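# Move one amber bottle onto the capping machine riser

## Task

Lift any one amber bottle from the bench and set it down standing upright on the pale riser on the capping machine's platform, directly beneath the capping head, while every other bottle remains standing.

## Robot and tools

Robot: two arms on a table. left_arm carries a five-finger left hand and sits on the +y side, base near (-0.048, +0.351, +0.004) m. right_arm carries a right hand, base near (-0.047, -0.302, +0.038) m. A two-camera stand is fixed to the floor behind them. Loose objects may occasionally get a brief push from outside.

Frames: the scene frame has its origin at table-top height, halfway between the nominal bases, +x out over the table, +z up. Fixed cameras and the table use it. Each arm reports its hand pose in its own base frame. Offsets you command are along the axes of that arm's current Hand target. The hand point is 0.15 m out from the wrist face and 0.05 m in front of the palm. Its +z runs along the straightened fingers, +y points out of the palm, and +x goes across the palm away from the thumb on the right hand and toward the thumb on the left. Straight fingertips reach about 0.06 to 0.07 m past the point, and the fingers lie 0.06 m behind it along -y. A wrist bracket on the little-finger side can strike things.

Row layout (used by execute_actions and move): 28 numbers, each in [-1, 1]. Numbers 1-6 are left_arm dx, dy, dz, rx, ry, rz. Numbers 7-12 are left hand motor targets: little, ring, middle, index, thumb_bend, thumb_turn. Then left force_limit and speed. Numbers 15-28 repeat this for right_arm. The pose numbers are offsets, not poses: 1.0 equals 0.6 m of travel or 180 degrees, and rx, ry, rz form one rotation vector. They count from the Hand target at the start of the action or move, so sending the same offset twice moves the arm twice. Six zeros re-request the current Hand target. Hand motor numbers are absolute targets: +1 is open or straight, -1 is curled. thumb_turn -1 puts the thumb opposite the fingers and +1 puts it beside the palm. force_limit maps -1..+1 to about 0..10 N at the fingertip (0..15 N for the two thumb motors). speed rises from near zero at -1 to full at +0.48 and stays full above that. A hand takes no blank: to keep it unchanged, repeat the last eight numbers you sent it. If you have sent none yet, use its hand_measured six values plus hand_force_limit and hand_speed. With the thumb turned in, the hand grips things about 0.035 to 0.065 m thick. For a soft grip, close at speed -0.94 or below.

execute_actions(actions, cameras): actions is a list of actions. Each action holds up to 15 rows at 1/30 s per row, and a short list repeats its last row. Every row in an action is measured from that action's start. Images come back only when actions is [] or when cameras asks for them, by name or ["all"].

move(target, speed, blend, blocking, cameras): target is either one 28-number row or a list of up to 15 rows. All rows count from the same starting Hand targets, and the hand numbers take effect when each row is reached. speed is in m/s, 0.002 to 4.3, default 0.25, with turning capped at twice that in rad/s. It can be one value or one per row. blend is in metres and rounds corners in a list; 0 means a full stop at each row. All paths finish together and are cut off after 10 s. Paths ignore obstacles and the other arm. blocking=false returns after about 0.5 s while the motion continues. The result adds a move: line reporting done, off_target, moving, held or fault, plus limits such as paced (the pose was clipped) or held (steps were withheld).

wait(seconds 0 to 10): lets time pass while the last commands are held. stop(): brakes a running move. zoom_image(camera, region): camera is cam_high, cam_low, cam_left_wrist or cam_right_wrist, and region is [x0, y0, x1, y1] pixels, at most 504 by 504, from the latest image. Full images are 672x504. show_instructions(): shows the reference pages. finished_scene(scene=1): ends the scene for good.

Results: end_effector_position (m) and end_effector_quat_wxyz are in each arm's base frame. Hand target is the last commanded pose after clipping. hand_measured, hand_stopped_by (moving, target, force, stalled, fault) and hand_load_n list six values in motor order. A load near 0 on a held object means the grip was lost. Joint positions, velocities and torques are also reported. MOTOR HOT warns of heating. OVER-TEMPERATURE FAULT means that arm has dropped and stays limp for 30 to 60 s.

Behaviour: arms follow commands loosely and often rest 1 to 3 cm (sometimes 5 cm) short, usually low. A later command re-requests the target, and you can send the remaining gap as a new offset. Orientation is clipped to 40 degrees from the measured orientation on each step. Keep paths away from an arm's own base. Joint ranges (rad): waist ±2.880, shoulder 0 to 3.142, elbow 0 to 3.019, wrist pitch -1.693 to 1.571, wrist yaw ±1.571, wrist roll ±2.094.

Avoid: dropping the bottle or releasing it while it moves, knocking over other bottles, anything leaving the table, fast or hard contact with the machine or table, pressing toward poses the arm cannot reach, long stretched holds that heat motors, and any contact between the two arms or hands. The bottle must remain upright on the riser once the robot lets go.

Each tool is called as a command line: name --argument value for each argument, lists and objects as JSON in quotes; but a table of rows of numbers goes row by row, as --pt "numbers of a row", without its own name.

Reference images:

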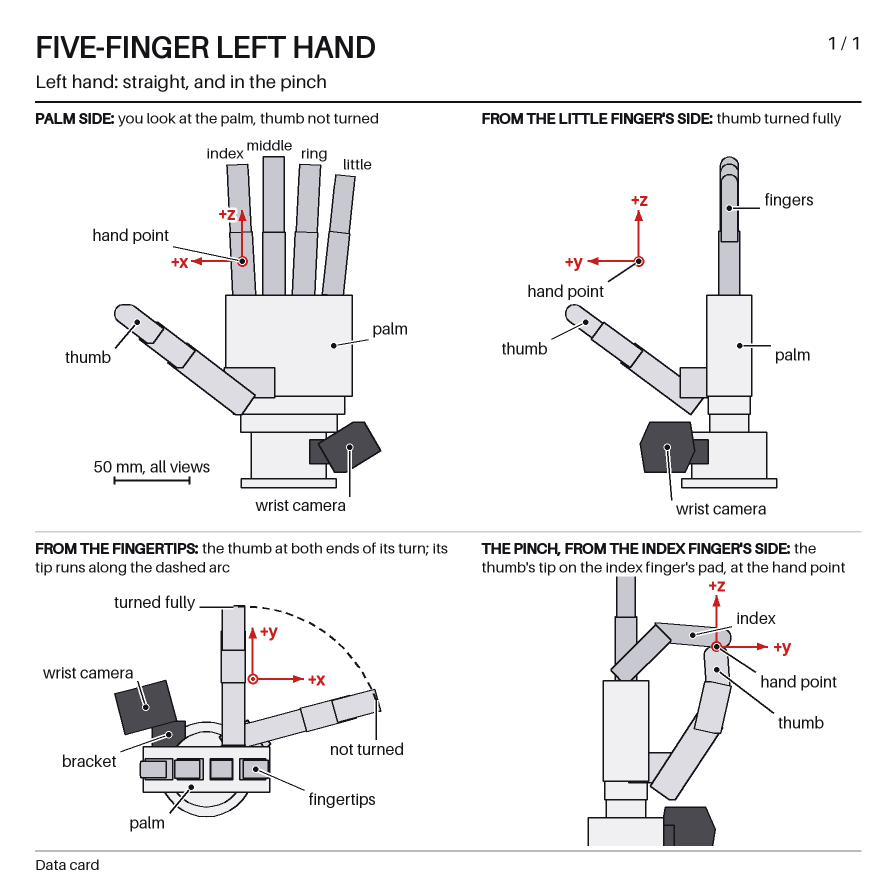

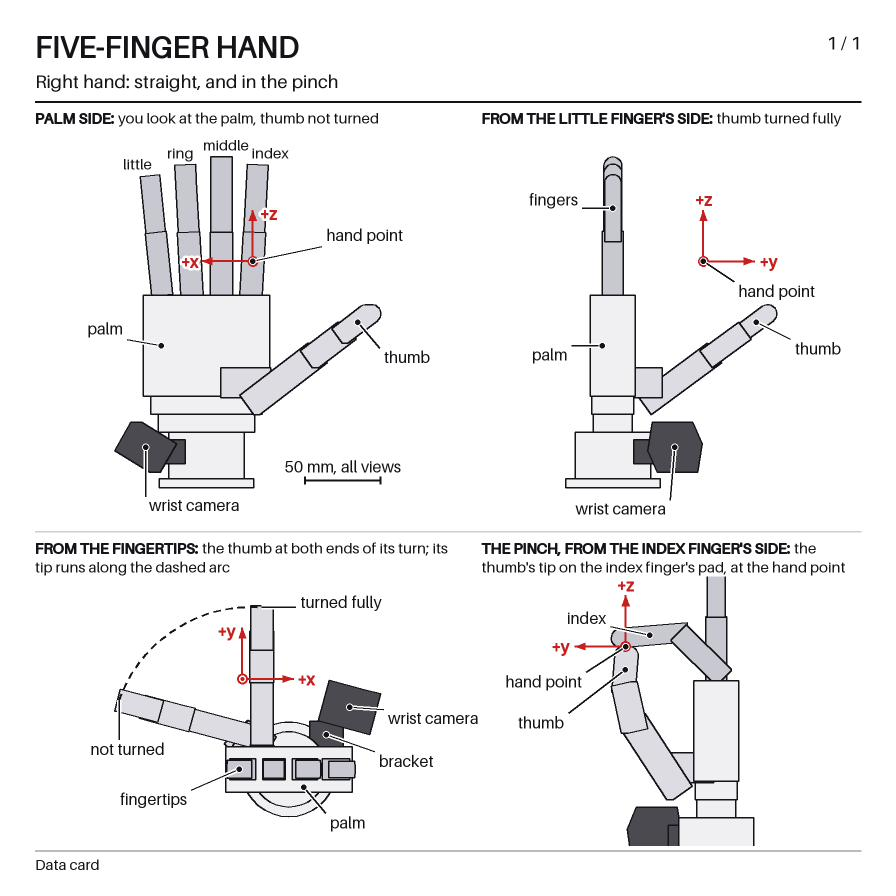

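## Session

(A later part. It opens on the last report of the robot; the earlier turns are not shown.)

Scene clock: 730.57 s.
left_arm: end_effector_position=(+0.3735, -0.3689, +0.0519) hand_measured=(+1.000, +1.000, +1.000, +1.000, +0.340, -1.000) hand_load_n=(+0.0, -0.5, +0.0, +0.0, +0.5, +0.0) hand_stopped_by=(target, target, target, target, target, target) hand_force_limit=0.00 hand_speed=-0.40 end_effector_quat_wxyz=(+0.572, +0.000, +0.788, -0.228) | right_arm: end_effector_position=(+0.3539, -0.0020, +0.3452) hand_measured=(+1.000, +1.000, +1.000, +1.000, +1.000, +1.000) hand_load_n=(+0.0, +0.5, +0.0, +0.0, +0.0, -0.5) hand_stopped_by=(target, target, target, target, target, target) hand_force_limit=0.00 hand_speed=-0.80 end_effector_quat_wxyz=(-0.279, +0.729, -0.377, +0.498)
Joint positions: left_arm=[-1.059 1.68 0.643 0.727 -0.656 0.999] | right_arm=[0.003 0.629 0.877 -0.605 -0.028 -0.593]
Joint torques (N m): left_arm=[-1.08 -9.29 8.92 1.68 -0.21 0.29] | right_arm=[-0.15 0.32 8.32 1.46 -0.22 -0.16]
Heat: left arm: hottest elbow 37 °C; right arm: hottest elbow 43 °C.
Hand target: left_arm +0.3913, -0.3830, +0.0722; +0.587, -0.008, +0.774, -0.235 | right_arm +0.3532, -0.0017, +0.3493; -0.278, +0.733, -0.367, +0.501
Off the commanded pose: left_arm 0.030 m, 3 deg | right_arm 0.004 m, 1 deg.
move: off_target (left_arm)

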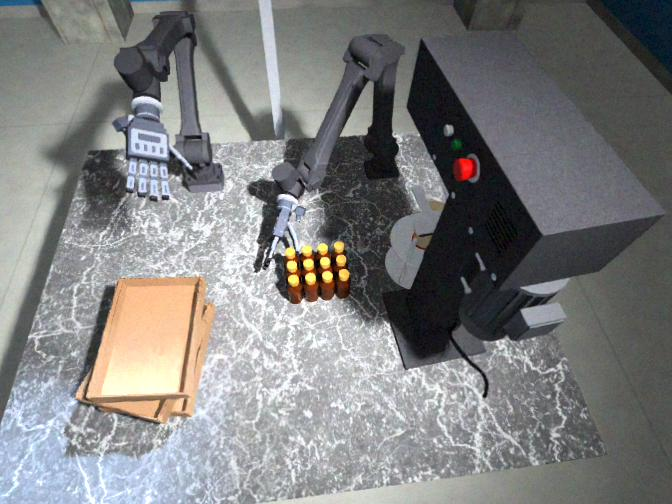

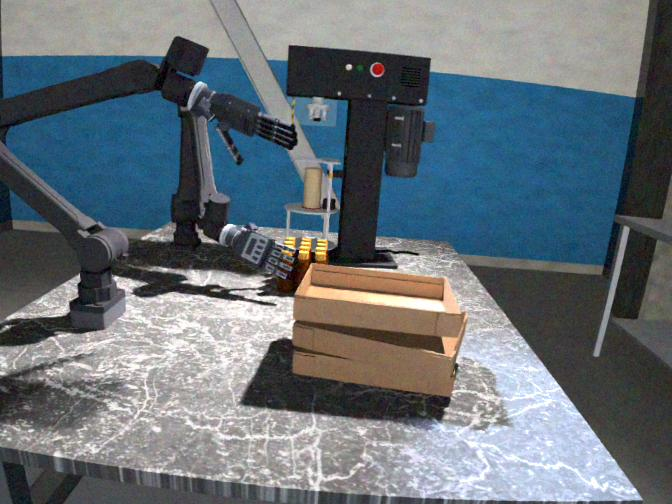

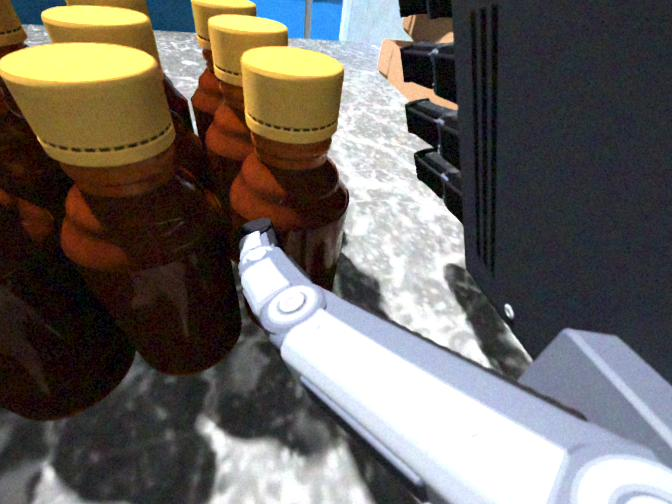

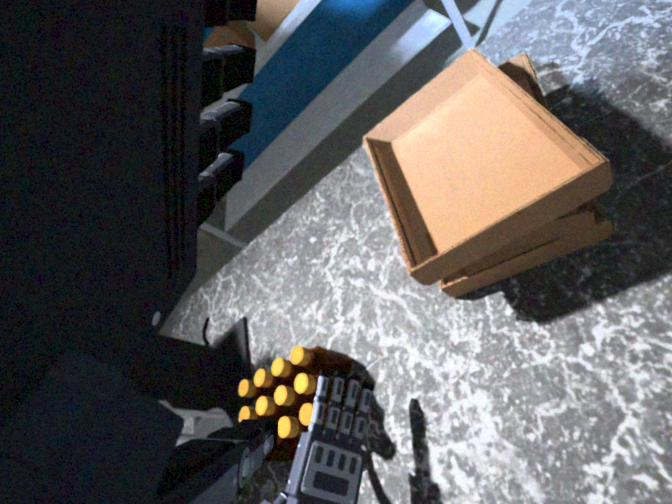

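move --target '[0,0,0,0,0,0,1,1,0.0,-0.1,0.34,-1,-0.6,-0.92,0,0,0,0,0,0,1,1,1,1,1,1,0,-0.8]' --cameras '["all"]'

zoom_image --camera "cam_left_wrist" --region '[200, 0, 500, 300]'

zoom_image --camera "cam_high" --region '[250, 200, 350, 300]'

zoom_image --camera "cam_low" --region '[230, 220, 330, 300]'

Scene clock: 748.67 s.
left_arm: end_effector_position=(+0.3735, -0.3692, +0.0518) hand_measured=(+1.000, +1.000, +0.284, +0.260, +0.340, -1.000) hand_load_n=(+0.0, +0.0, +1.0, +3.0, +3.5, +0.0) hand_stopped_by=(target, target, force, force, target, target) hand_force_limit=-0.60 hand_speed=-0.92 end_effector_quat_wxyz=(+0.572, +0.001, +0.788, -0.228) | right_arm: end_effector_position=(+0.3539, -0.0020, +0.3452) hand_measured=(+1.000, +1.000, +1.000, +1.000, +1.000, +1.000) hand_load_n=(+0.0, +0.0, -0.5, +0.0, +0.0, +0.0) hand_stopped_by=(target, target, target, target, target, target) hand_force_limit=0.00 hand_speed=-0.80 end_effector_quat_wxyz=(-0.279, +0.729, -0.377, +0.498)
Joint positions: left_arm=[-1.059 1.68 0.643 0.727 -0.655 0.999] | right_arm=[0.003 0.629 0.877 -0.605 -0.028 -0.593]
Joint torques (N m): left_arm=[-1.08 -9.35 8.88 1.68 -0.24 0.29] | right_arm=[0.26 0.67 8.36 1.33 -0.23 -0.16]
Heat: left arm: hottest elbow 38 °C; right arm: hottest elbow 44 °C.
Hand target: left_arm +0.3913, -0.3830, +0.0722; +0.587, -0.008, +0.774, -0.235 | right_arm +0.3532, -0.0017, +0.3493; -0.278, +0.733, -0.367, +0.501
Off the commanded pose: left_arm 0.030 m, 3 deg | right_arm 0.004 m, 1 deg.
move: off_target (left_arm)

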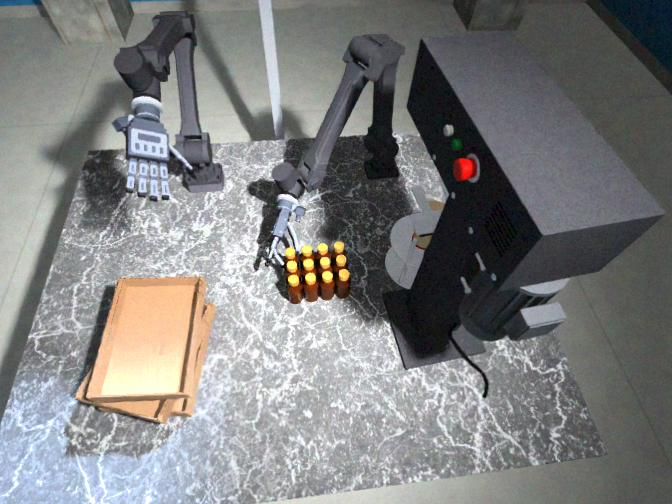

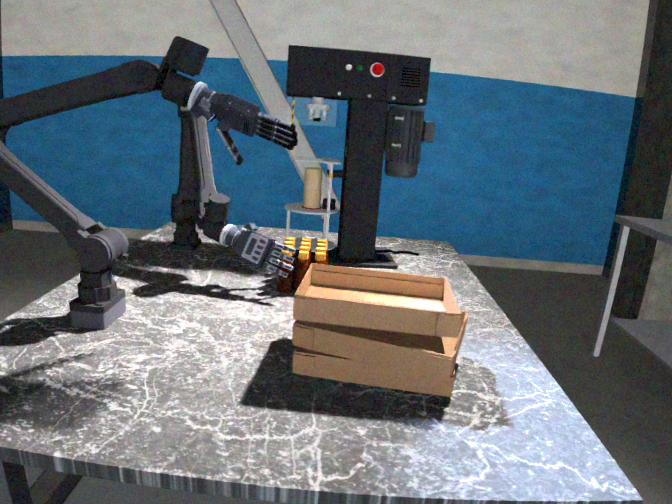

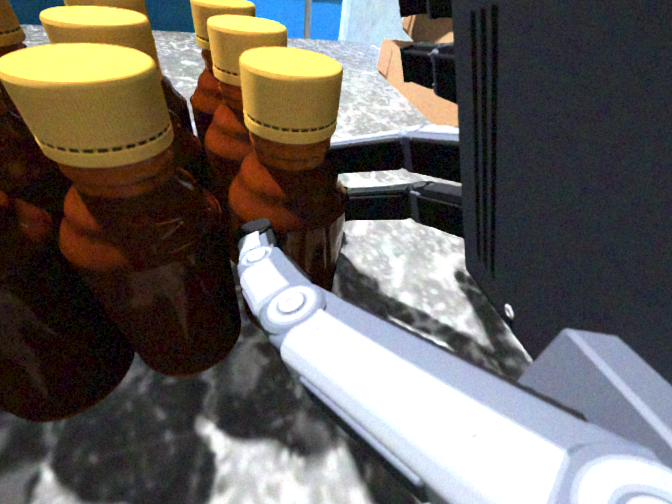

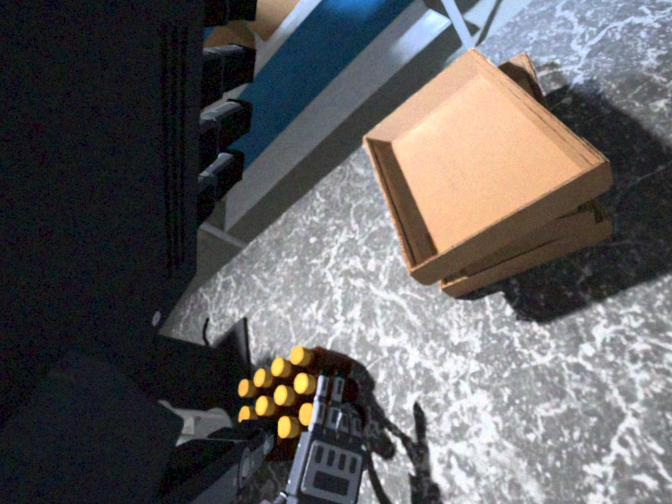

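Scaled by 1.680.

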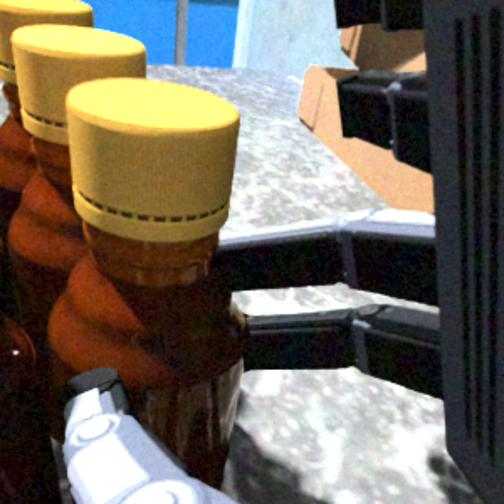

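Scaled by 5.040.

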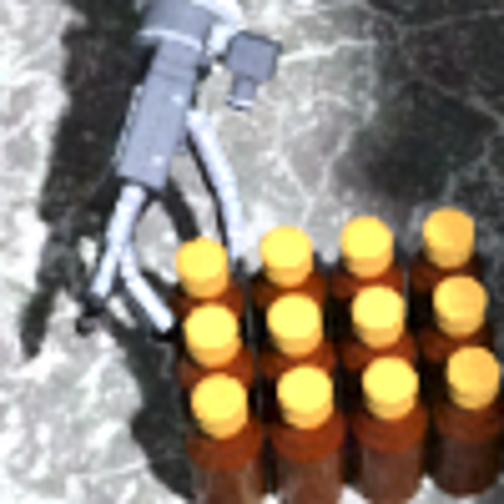

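Scaled by 5.040.

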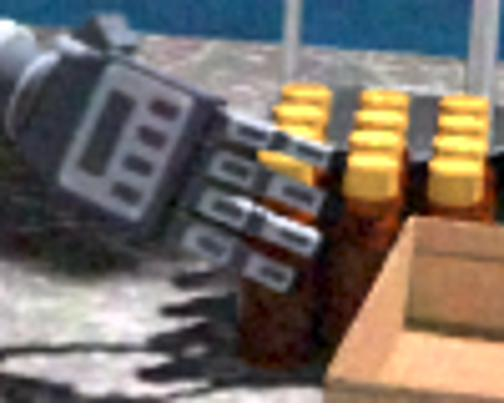

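move --target '[0,0,0,0,0,0,1,1,0.0,-0.2,0.34,-1,-0.04,-0.93,0,0,0,0,0,0,1,1,1,1,1,1,0,-0.8]' --cameras '["cam_left_wrist"]'

Scene clock: 761.60 s.
left_arm: end_effector_position=(+0.3735, -0.3692, +0.0518) hand_measured=(+1.000, +1.000, +0.284, +0.256, +0.342, -1.000) hand_load_n=(+0.0, +0.0, +0.0, +5.0, +4.5, +0.0) hand_stopped_by=(target, target, force, force, target, target) hand_force_limit=-0.04 hand_speed=-0.93 end_effector_quat_wxyz=(+0.572, +0.001, +0.788, -0.228) | right_arm: end_effector_position=(+0.3539, -0.0020, +0.3452) hand_measured=(+1.000, +1.000, +1.000, +1.000, +1.000, +1.000) hand_load_n=(+0.0, +0.0, -0.5, +0.0, -0.5, +0.0) hand_stopped_by=(target, target, target, target, target, target) hand_force_limit=0.00 hand_speed=-0.80 end_effector_quat_wxyz=(-0.279, +0.729, -0.377, +0.498)
Joint positions: left_arm=[-1.059 1.68 0.643 0.727 -0.655 0.999] | right_arm=[0.003 0.629 0.877 -0.605 -0.028 -0.593]
Joint torques (N m): left_arm=[-1.14 -9.29 8.88 1.68 -0.25 0.3] | right_arm=[0.15 0.62 8.31 1.37 -0.23 -0.17]
Heat: left arm: hottest elbow 38 °C; right arm: hottest elbow 44 °C.
Hand target: left_arm +0.3913, -0.3830, +0.0722; +0.587, -0.008, +0.774, -0.235 | right_arm +0.3532, -0.0017, +0.3493; -0.278, +0.733, -0.367, +0.501
Off the commanded pose: left_arm 0.030 m, 3 deg | right_arm 0.004 m, 1 deg.
move: off_target (left_arm)
Images, in order (width x height): cam_left_wrist 672x504.

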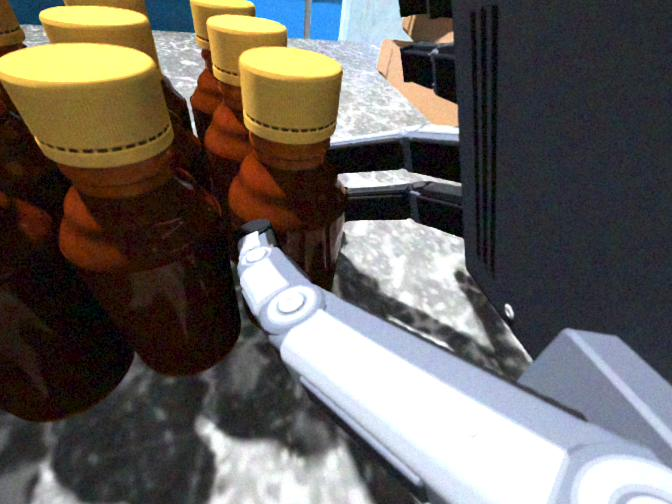

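move --target '[0,0,0,0,0,0,1,1,-0.12,-0.2,0.34,-1,-0.5,-0.94,0,0,0,0,0,0,1,1,1,1,1,1,0,-0.8]' --cameras '["cam_left_wrist"]'

Scene clock: 767.13 s.
left_arm: end_effector_position=(+0.3735, -0.3692, +0.0518) hand_measured=(+1.000, +1.000, +0.278, +0.256, +0.342, -1.000) hand_load_n=(+0.0, +0.0, +2.5, +4.5, +5.0, +0.0) hand_stopped_by=(target, target, force, force, target, target) hand_force_limit=-0.50 hand_speed=-0.94 end_effector_quat_wxyz=(+0.572, +0.001, +0.788, -0.228) | right_arm: end_effector_position=(+0.3539, -0.0020, +0.3452) hand_measured=(+1.000, +1.000, +1.000, +1.000, +1.000, +1.000) hand_load_n=(+0.0, -0.5, +0.0, +0.0, +0.0, -0.5) hand_stopped_by=(target, target, target, target, target, target) hand_force_limit=0.00 hand_speed=-0.80 end_effector_quat_wxyz=(-0.279, +0.729, -0.377, +0.498)
Joint positions: left_arm=[-1.059 1.68 0.643 0.727 -0.655 0.999] | right_arm=[0.003 0.629 0.877 -0.605 -0.028 -0.593]
Joint torques (N m): left_arm=[-1.08 -9.35 8.88 1.68 -0.26 0.3] | right_arm=[-0.03 0.56 8.31 1.44 -0.22 -0.14]
Heat: left arm: hottest elbow 38 °C; right arm: hottest elbow 44 °C.
Hand target: left_arm +0.3913, -0.3830, +0.0722; +0.587, -0.008, +0.774, -0.235 | right_arm +0.3532, -0.0017, +0.3493; -0.278, +0.733, -0.367, +0.501
Off the commanded pose: left_arm 0.030 m, 3 deg | right_arm 0.004 m, 1 deg.
move: off_target (left_arm)
Images, in order (width x height): cam_left_wrist 672x504.

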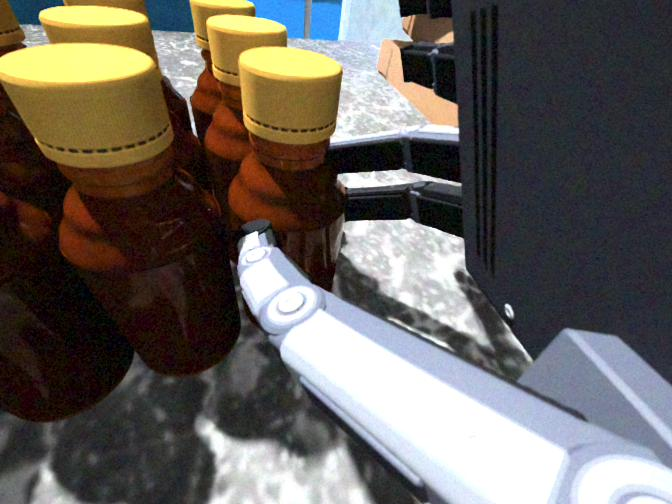

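move --target '[-0.0627,-0.0572,-0.0267,0,0,0,1,1,-0.12,-0.2,0.34,-1,-0.5,-0.94,0,0,0,0,0,0,1,1,1,1,1,1,0,-0.8]' --speed 0.05 --cameras '["all"]'

zoom_image --camera "cam_low" --region '[230, 200, 330, 300]'

zoom_image --camera "cam_high" --region '[250, 180, 370, 300]'

Scene clock: 771.30 s.
left_arm: end_effector_position=(+0.3679, -0.3789, +0.0869) hand_measured=(+1.000, +1.000, +0.278, +0.256, +0.340, -1.000) hand_load_n=(+0.0, +0.0, +0.0, +0.0, +0.0, +0.0) hand_stopped_by=(target, target, force, force, target, target) hand_force_limit=-0.50 hand_speed=-0.94 end_effector_quat_wxyz=(+0.571, +0.007, +0.793, -0.215) | right_arm: end_effector_position=(+0.3539, -0.0020, +0.3452) hand_measured=(+1.000, +1.000, +1.000, +1.000, +1.000, +1.000) hand_load_n=(+0.0, +0.0, +0.0, +0.0, +0.0, +0.0) hand_stopped_by=(target, target, target, target, target, target) hand_force_limit=0.00 hand_speed=-0.80 end_effector_quat_wxyz=(-0.279, +0.729, -0.377, +0.498)
Joint positions: left_arm=[-1.086 1.589 0.692 0.558 -0.688 0.999] | right_arm=[0.003 0.629 0.877 -0.605 -0.028 -0.593]
Joint torques (N m): left_arm=[-2.14 -11.16 9.84 1.25 -0.48 0.17] | right_arm=[0.38 0.56 8.34 1.43 -0.25 -0.15]
Heat: left arm: hottest elbow 38 °C; right arm: hottest elbow 44 °C.
Hand target: left_arm +0.3793, -0.3969, +0.1223; +0.587, -0.008, +0.774, -0.235 | right_arm +0.3532, -0.0017, +0.3493; -0.278, +0.733, -0.367, +0.501
Off the commanded pose: left_arm 0.041 m, 4 deg | right_arm 0.004 m, 1 deg.
move: off_target (left_arm)

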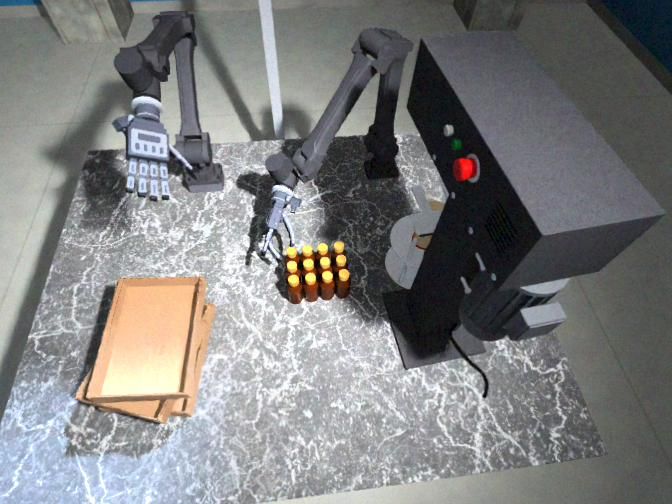

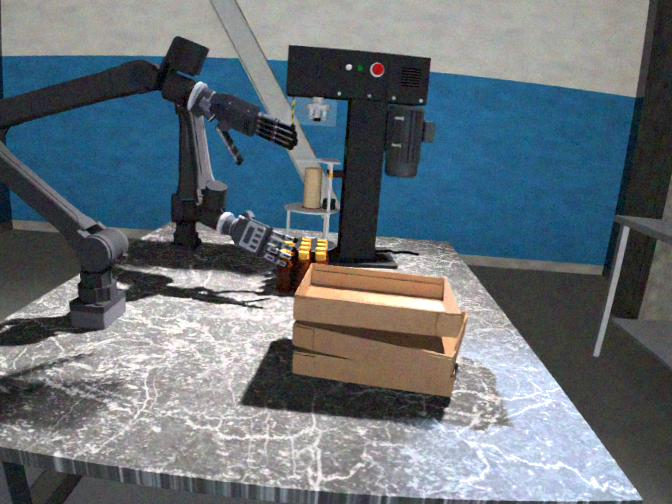

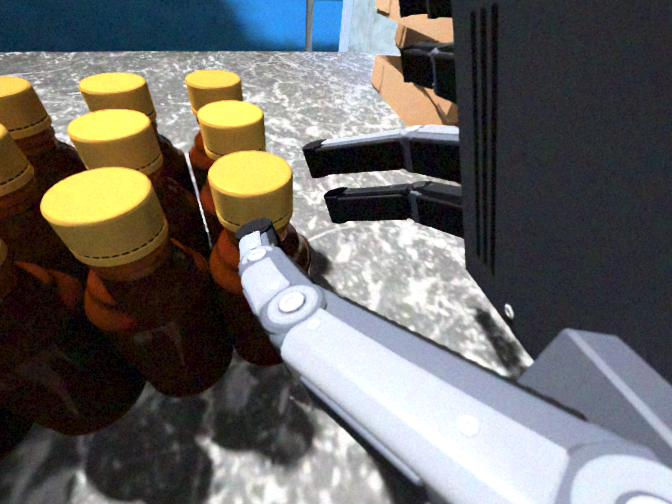

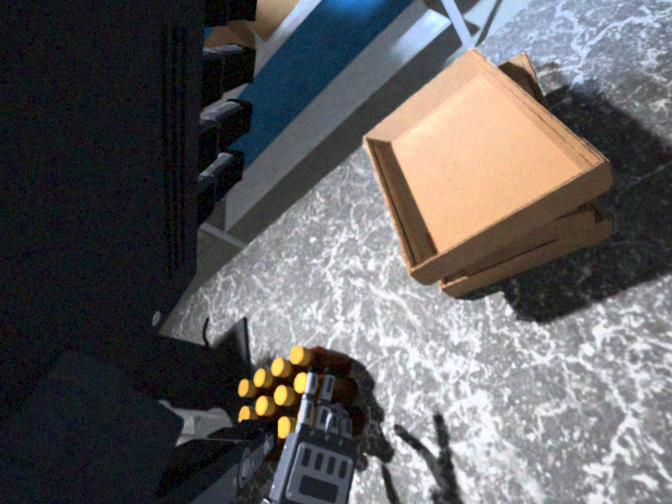

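Scaled by 5.040.

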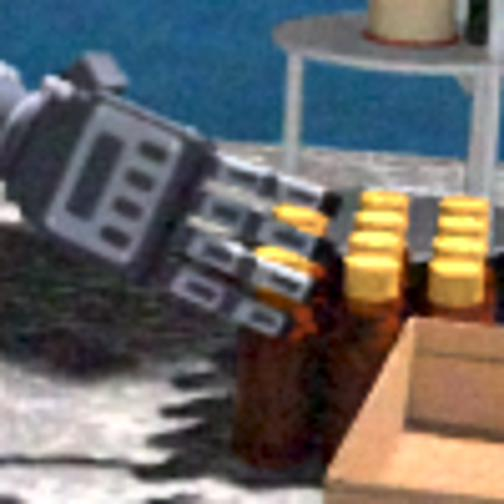

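Scaled by 4.200.

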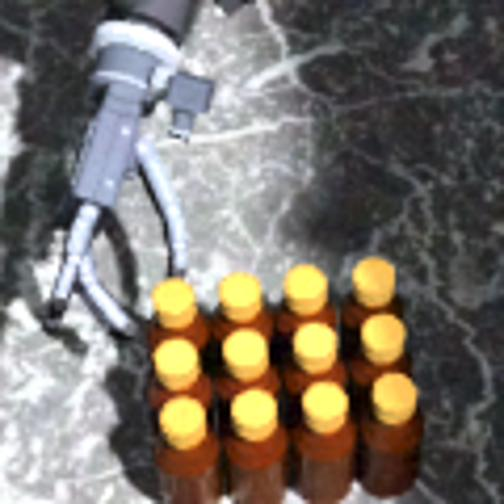

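move --pt "0 0 0 0 0 0 1 1 1 1 0.34 -1 0 -0.5 0 0 0 0 0 0 1 1 1 1 1 1 0 -0.8" --pt "-0.0213 -0.0042 -0.13 0 0 0 1 1 1 1 0.34 -1 0 -0.5 0 0 0 0 0 0 1 1 1 1 1 1 0 -0.8" --pt "-0.0352 0.0228 -0.159 0 0.0785 -0.147 1 1 1 1 0.34 -1 0 -0.5 0 0 0 0 0 0 1 1 1 1 1 1 0 -0.8" --speed '[0.1,0.12,0.15]' --blend '[0,0.02,0]' --cameras '["all"]'

zoom_image --camera "cam_left_wrist" --region '[100, 50, 400, 350]'

zoom_image --camera "cam_high" --region '[240, 160, 360, 300]'

Scene clock: 825.67 s.
left_arm: end_effector_position=(+0.3016, -0.3436, +0.1436) hand_measured=(+1.000, +1.000, +1.000, +1.000, +0.340, -1.000) hand_load_n=(+0.0, +0.0, +0.0, +0.0, +0.0, +0.0) hand_stopped_by=(target, target, target, target, target, target) hand_force_limit=0.00 hand_speed=-0.50 end_effector_quat_wxyz=(+0.417, -0.149, +0.825, -0.352) | right_arm: end_effector_position=(+0.3539, -0.0020, +0.3452) hand_measured=(+1.000, +1.000, +1.000, +1.000, +1.000, +1.000) hand_load_n=(+0.0, +0.0, -0.5, +0.0, +0.0, +0.0) hand_stopped_by=(target, target, target, target, target, target) hand_force_limit=0.00 hand_speed=-0.80 end_effector_quat_wxyz=(-0.279, +0.729, -0.377, +0.498)
Joint positions: left_arm=[-1.042 1.141 0.631 0.038 -0.471 0.464] | right_arm=[0.003 0.629 0.877 -0.605 -0.028 -0.593]
Joint torques (N m): left_arm=[-1.32 -7.18 8.09 1.28 -0.23 -0.01] | right_arm=[0.15 0.79 8.32 1.44 -0.24 -0.18]
Heat: left arm: hottest elbow 41 °C; right arm: hottest elbow 44 °C.
Hand target: left_arm +0.3023, -0.3448, +0.1554; +0.419, -0.156, +0.818, -0.362 | right_arm +0.3532, -0.0017, +0.3493; -0.278, +0.733, -0.367, +0.501
Off the commanded pose: left_arm 0.012 m, 2 deg | right_arm 0.004 m, 1 deg.
move: off_target (left_arm)

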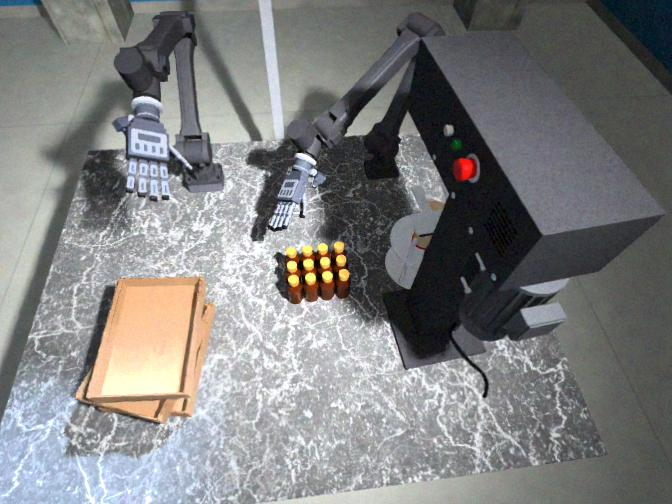

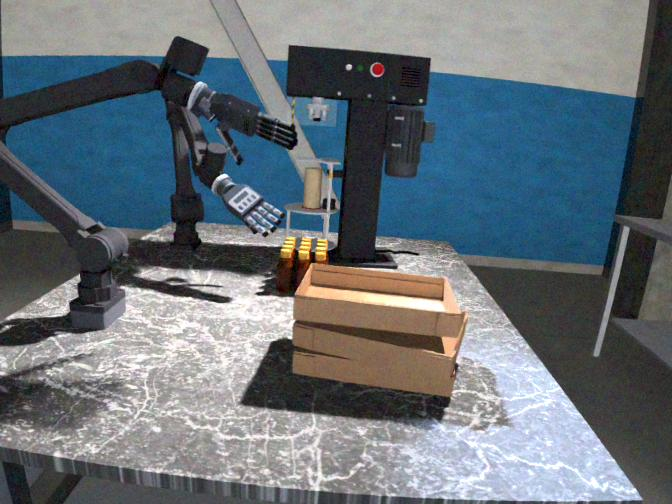

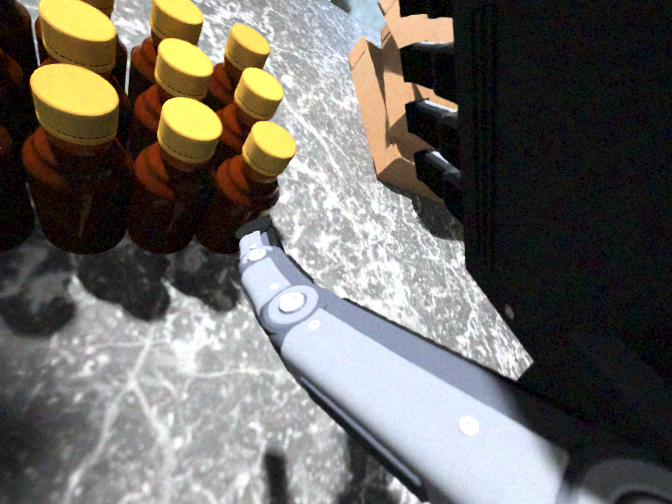

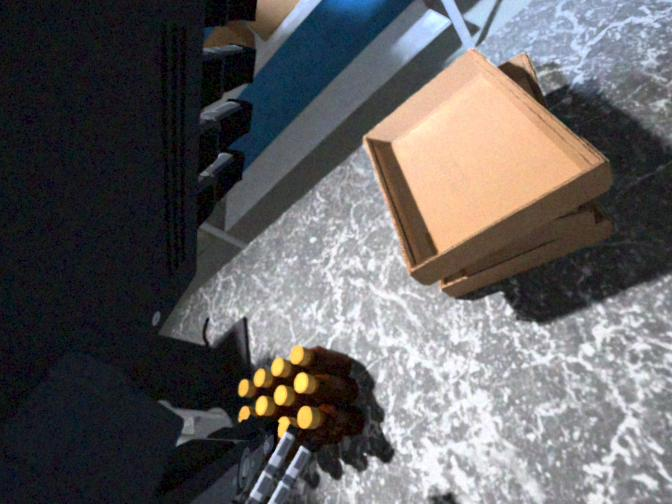

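Scaled by 1.680.

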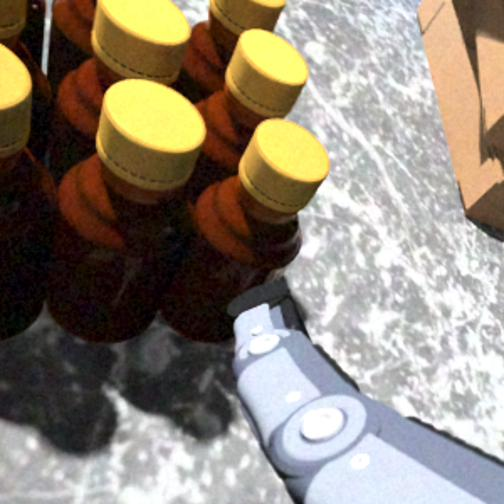

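Scaled by 3.600.

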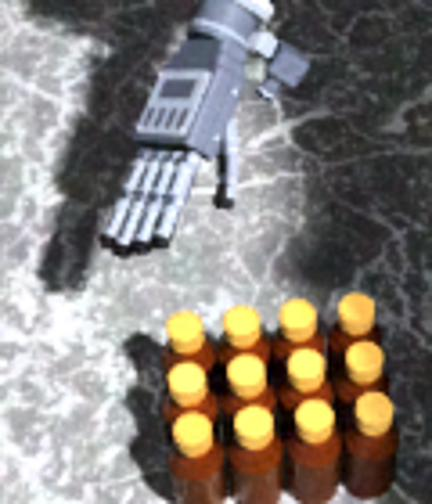

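move --target '[0.0552,0.0915,0.085,0,0,0,1,1,1,1,0.34,-1,0,-0.5,0,0,0,0,0,0,1,1,1,1,1,1,0,-0.8]' --speed 0.12 --cameras '["all"]'

zoom_image --camera "cam_left_wrist" --region '[100, 0, 400, 300]'

zoom_image --camera "cam_high" --region '[240, 180, 360, 300]'

zoom_image --camera "cam_low" --region '[220, 210, 330, 300]'

Scene clock: 836.43 s.
left_arm: end_effector_position=(+0.3200, -0.3427, +0.0645) hand_measured=(+1.000, +1.000, +1.000, +1.000, +0.340, -1.000) hand_load_n=(-0.5, +0.0, +0.0, +0.0, +0.0, +0.0) hand_stopped_by=(target, target, target, target, target, target) hand_force_limit=0.00 hand_speed=-0.50 end_effector_quat_wxyz=(+0.408, -0.158, +0.829, -0.349) | right_arm: end_effector_position=(+0.3539, -0.0020, +0.3452) hand_measured=(+1.000, +1.000, +1.000, +1.000, +1.000, +1.000) hand_load_n=(+0.0, +0.0, +0.0, +0.0, +0.0, +0.0) hand_stopped_by=(target, target, target, target, target, target) hand_force_limit=0.00 hand_speed=-0.80 end_effector_quat_wxyz=(-0.279, +0.729, -0.377, +0.498)
Joint positions: left_arm=[-0.988 1.348 0.549 0.316 -0.423 0.464] | right_arm=[0.003 0.629 0.877 -0.605 -0.028 -0.593]
Joint torques (N m): left_arm=[-1.26 -7.41 6.87 2.71 -0.23 0.22] | right_arm=[-0.03 0.85 8.34 1.36 -0.21 -0.15]
Heat: left arm: hottest elbow 41 °C; right arm: hottest elbow 44 °C.
Hand target: left_arm +0.3258, -0.3490, +0.0770; +0.419, -0.156, +0.818, -0.362 | right_arm +0.3532, -0.0017, +0.3493; -0.278, +0.733, -0.367, +0.501
Off the commanded pose: left_arm 0.015 m, 2 deg | right_arm 0.004 m, 1 deg.
move: off_target (left_arm)

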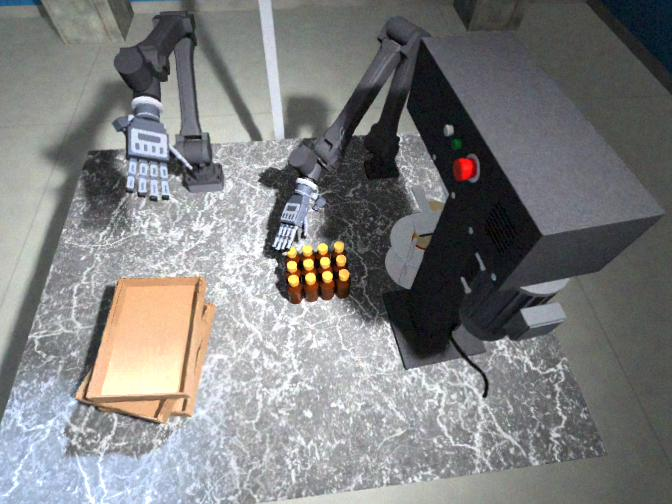

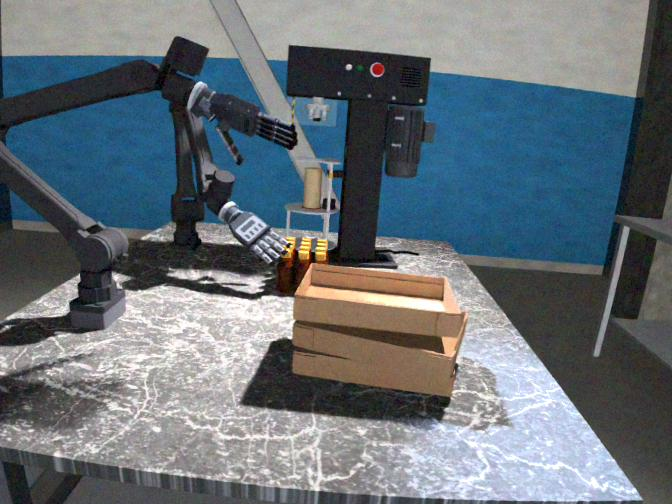

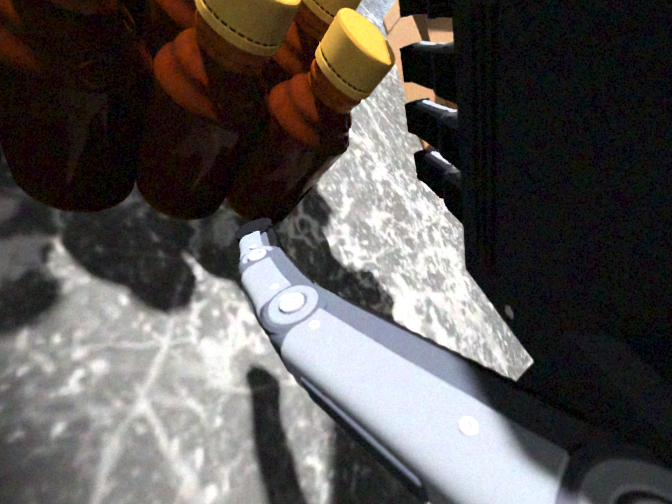

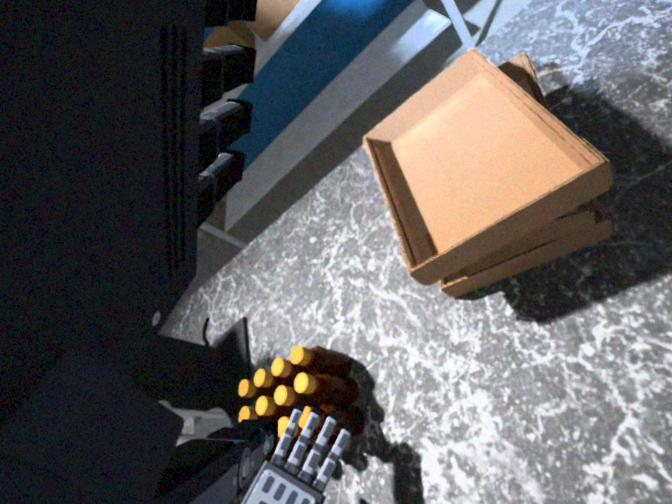

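Scaled by 1.680.

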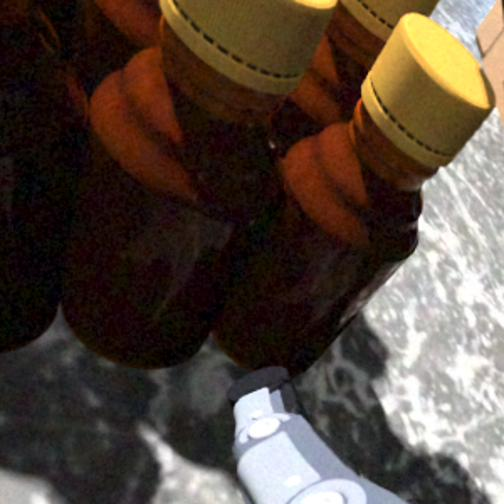

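Scaled by 4.200.

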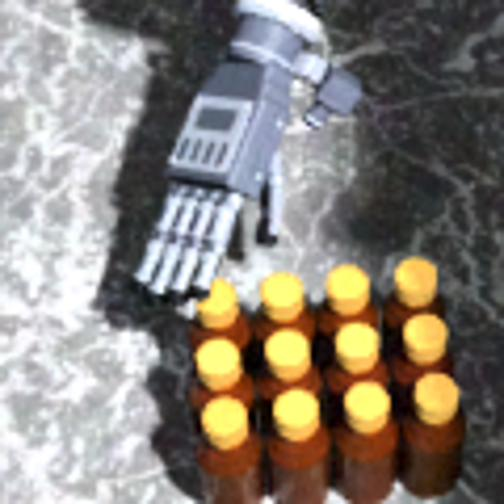

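Scaled by 4.582.

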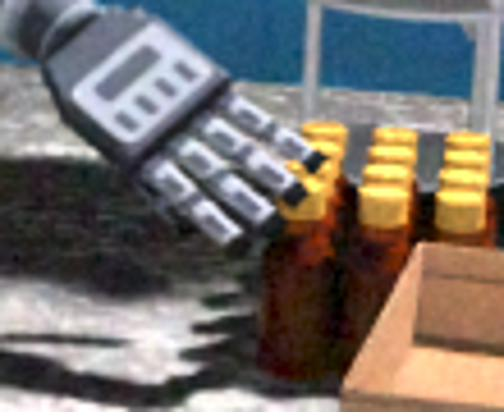

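move --pt "-0.0158 -0.0192 -0.0273 0 0 0 1 1 1 1 0.34 -1 0 -0.5 0 0 0 0 0 0 1 1 1 1 1 1 0 -0.8" --pt "-0.0152 -0.022 0.0352 0 0 0 1 1 1 1 0.34 -1 0 -0.5 0 0 0 0 0 0 1 1 1 1 1 1 0 -0.8" --speed 0.08 --cameras '["all"]'

zoom_image --camera "cam_left_wrist" --region '[150, 0, 450, 300]'

zoom_image --camera "cam_high" --region '[240, 180, 360, 300]'

zoom_image --camera "cam_low" --region '[220, 210, 330, 300]'

Scene clock: 872.83 s.
left_arm: end_effector_position=(+0.3248, -0.3444, +0.0558) hand_measured=(+1.000, +1.000, +1.000, +1.000, +0.340, -1.000) hand_load_n=(+0.0, +0.0, +0.0, -0.5, +0.0, +0.0) hand_stopped_by=(target, target, target, target, target, target) hand_force_limit=0.00 hand_speed=-0.50 end_effector_quat_wxyz=(+0.400, -0.152, +0.838, -0.340) | right_arm: end_effector_position=(+0.3539, -0.0020, +0.3452) hand_measured=(+1.000, +1.000, +1.000, +1.000, +1.000, +1.000) hand_load_n=(-0.5, +0.0, +0.0, +0.0, +0.0, +0.0) hand_stopped_by=(target, target, target, target, target, target) hand_force_limit=0.00 hand_speed=-0.80 end_effector_quat_wxyz=(-0.279, +0.729, -0.377, +0.498)
Joint positions: left_arm=[-0.973 1.379 0.568 0.302 -0.397 0.473] | right_arm=[0.003 0.629 0.877 -0.605 -0.028 -0.593]
Joint torques (N m): left_arm=[-1.14 -7 10.28 2.51 -0.23 0.26] | right_arm=[0.09 0.5 8.35 1.39 -0.22 -0.14]
Heat: left arm: hottest elbow 39 °C; right arm: hottest elbow 44 °C.
Hand target: left_arm +0.3475, -0.3628, +0.0836; +0.419, -0.156, +0.818, -0.362 | right_arm +0.3532, -0.0017, +0.3493; -0.278, +0.733, -0.367, +0.501
Off the commanded pose: left_arm 0.040 m, 4 deg | right_arm 0.004 m, 1 deg.
move: off_target (left_arm)

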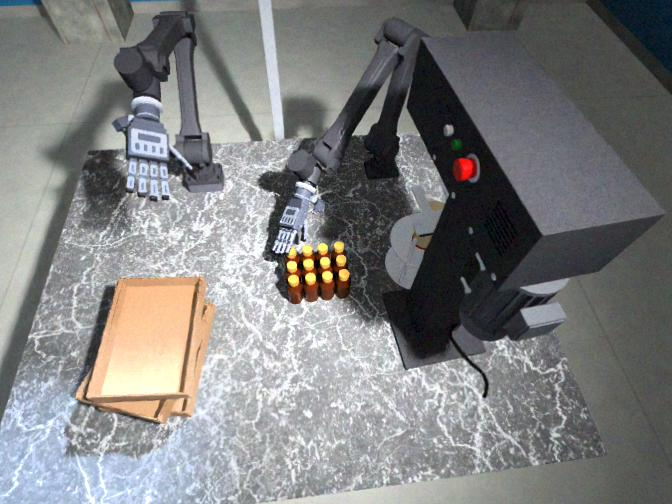

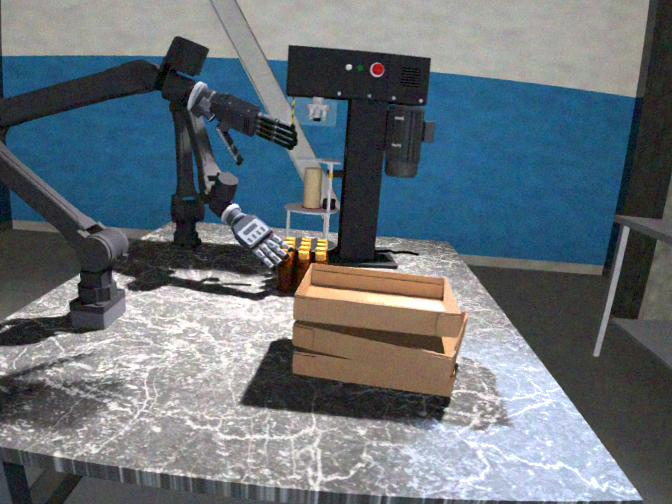

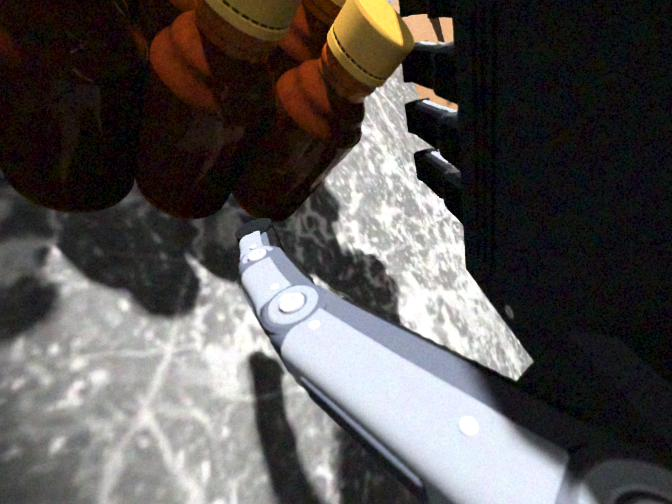

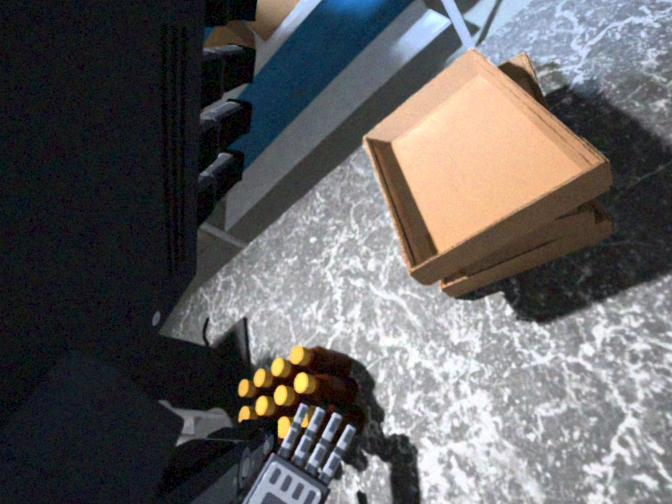

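Scaled by 1.680.

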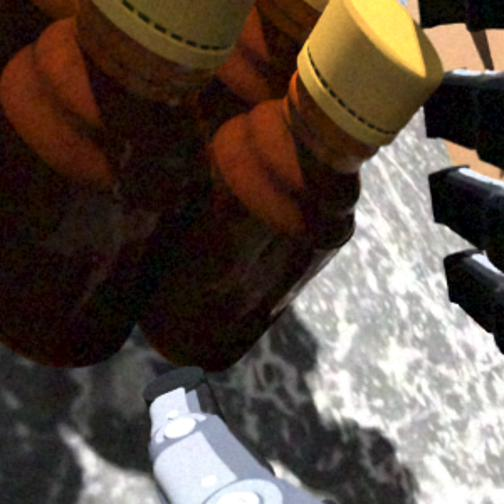

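Scaled by 4.200.

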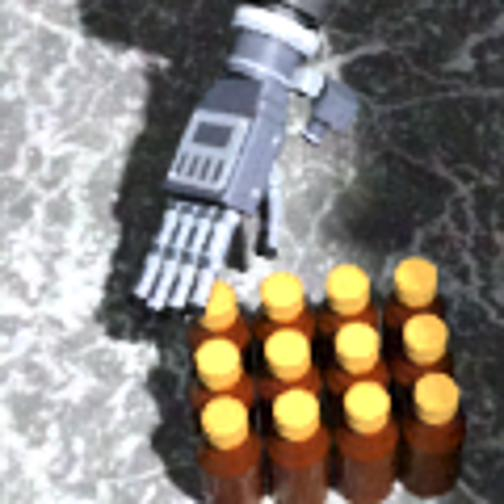

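Scaled by 4.582.

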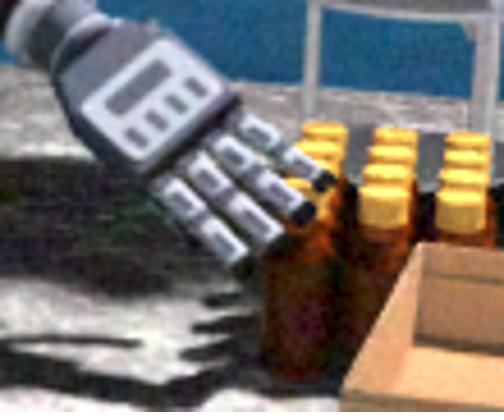

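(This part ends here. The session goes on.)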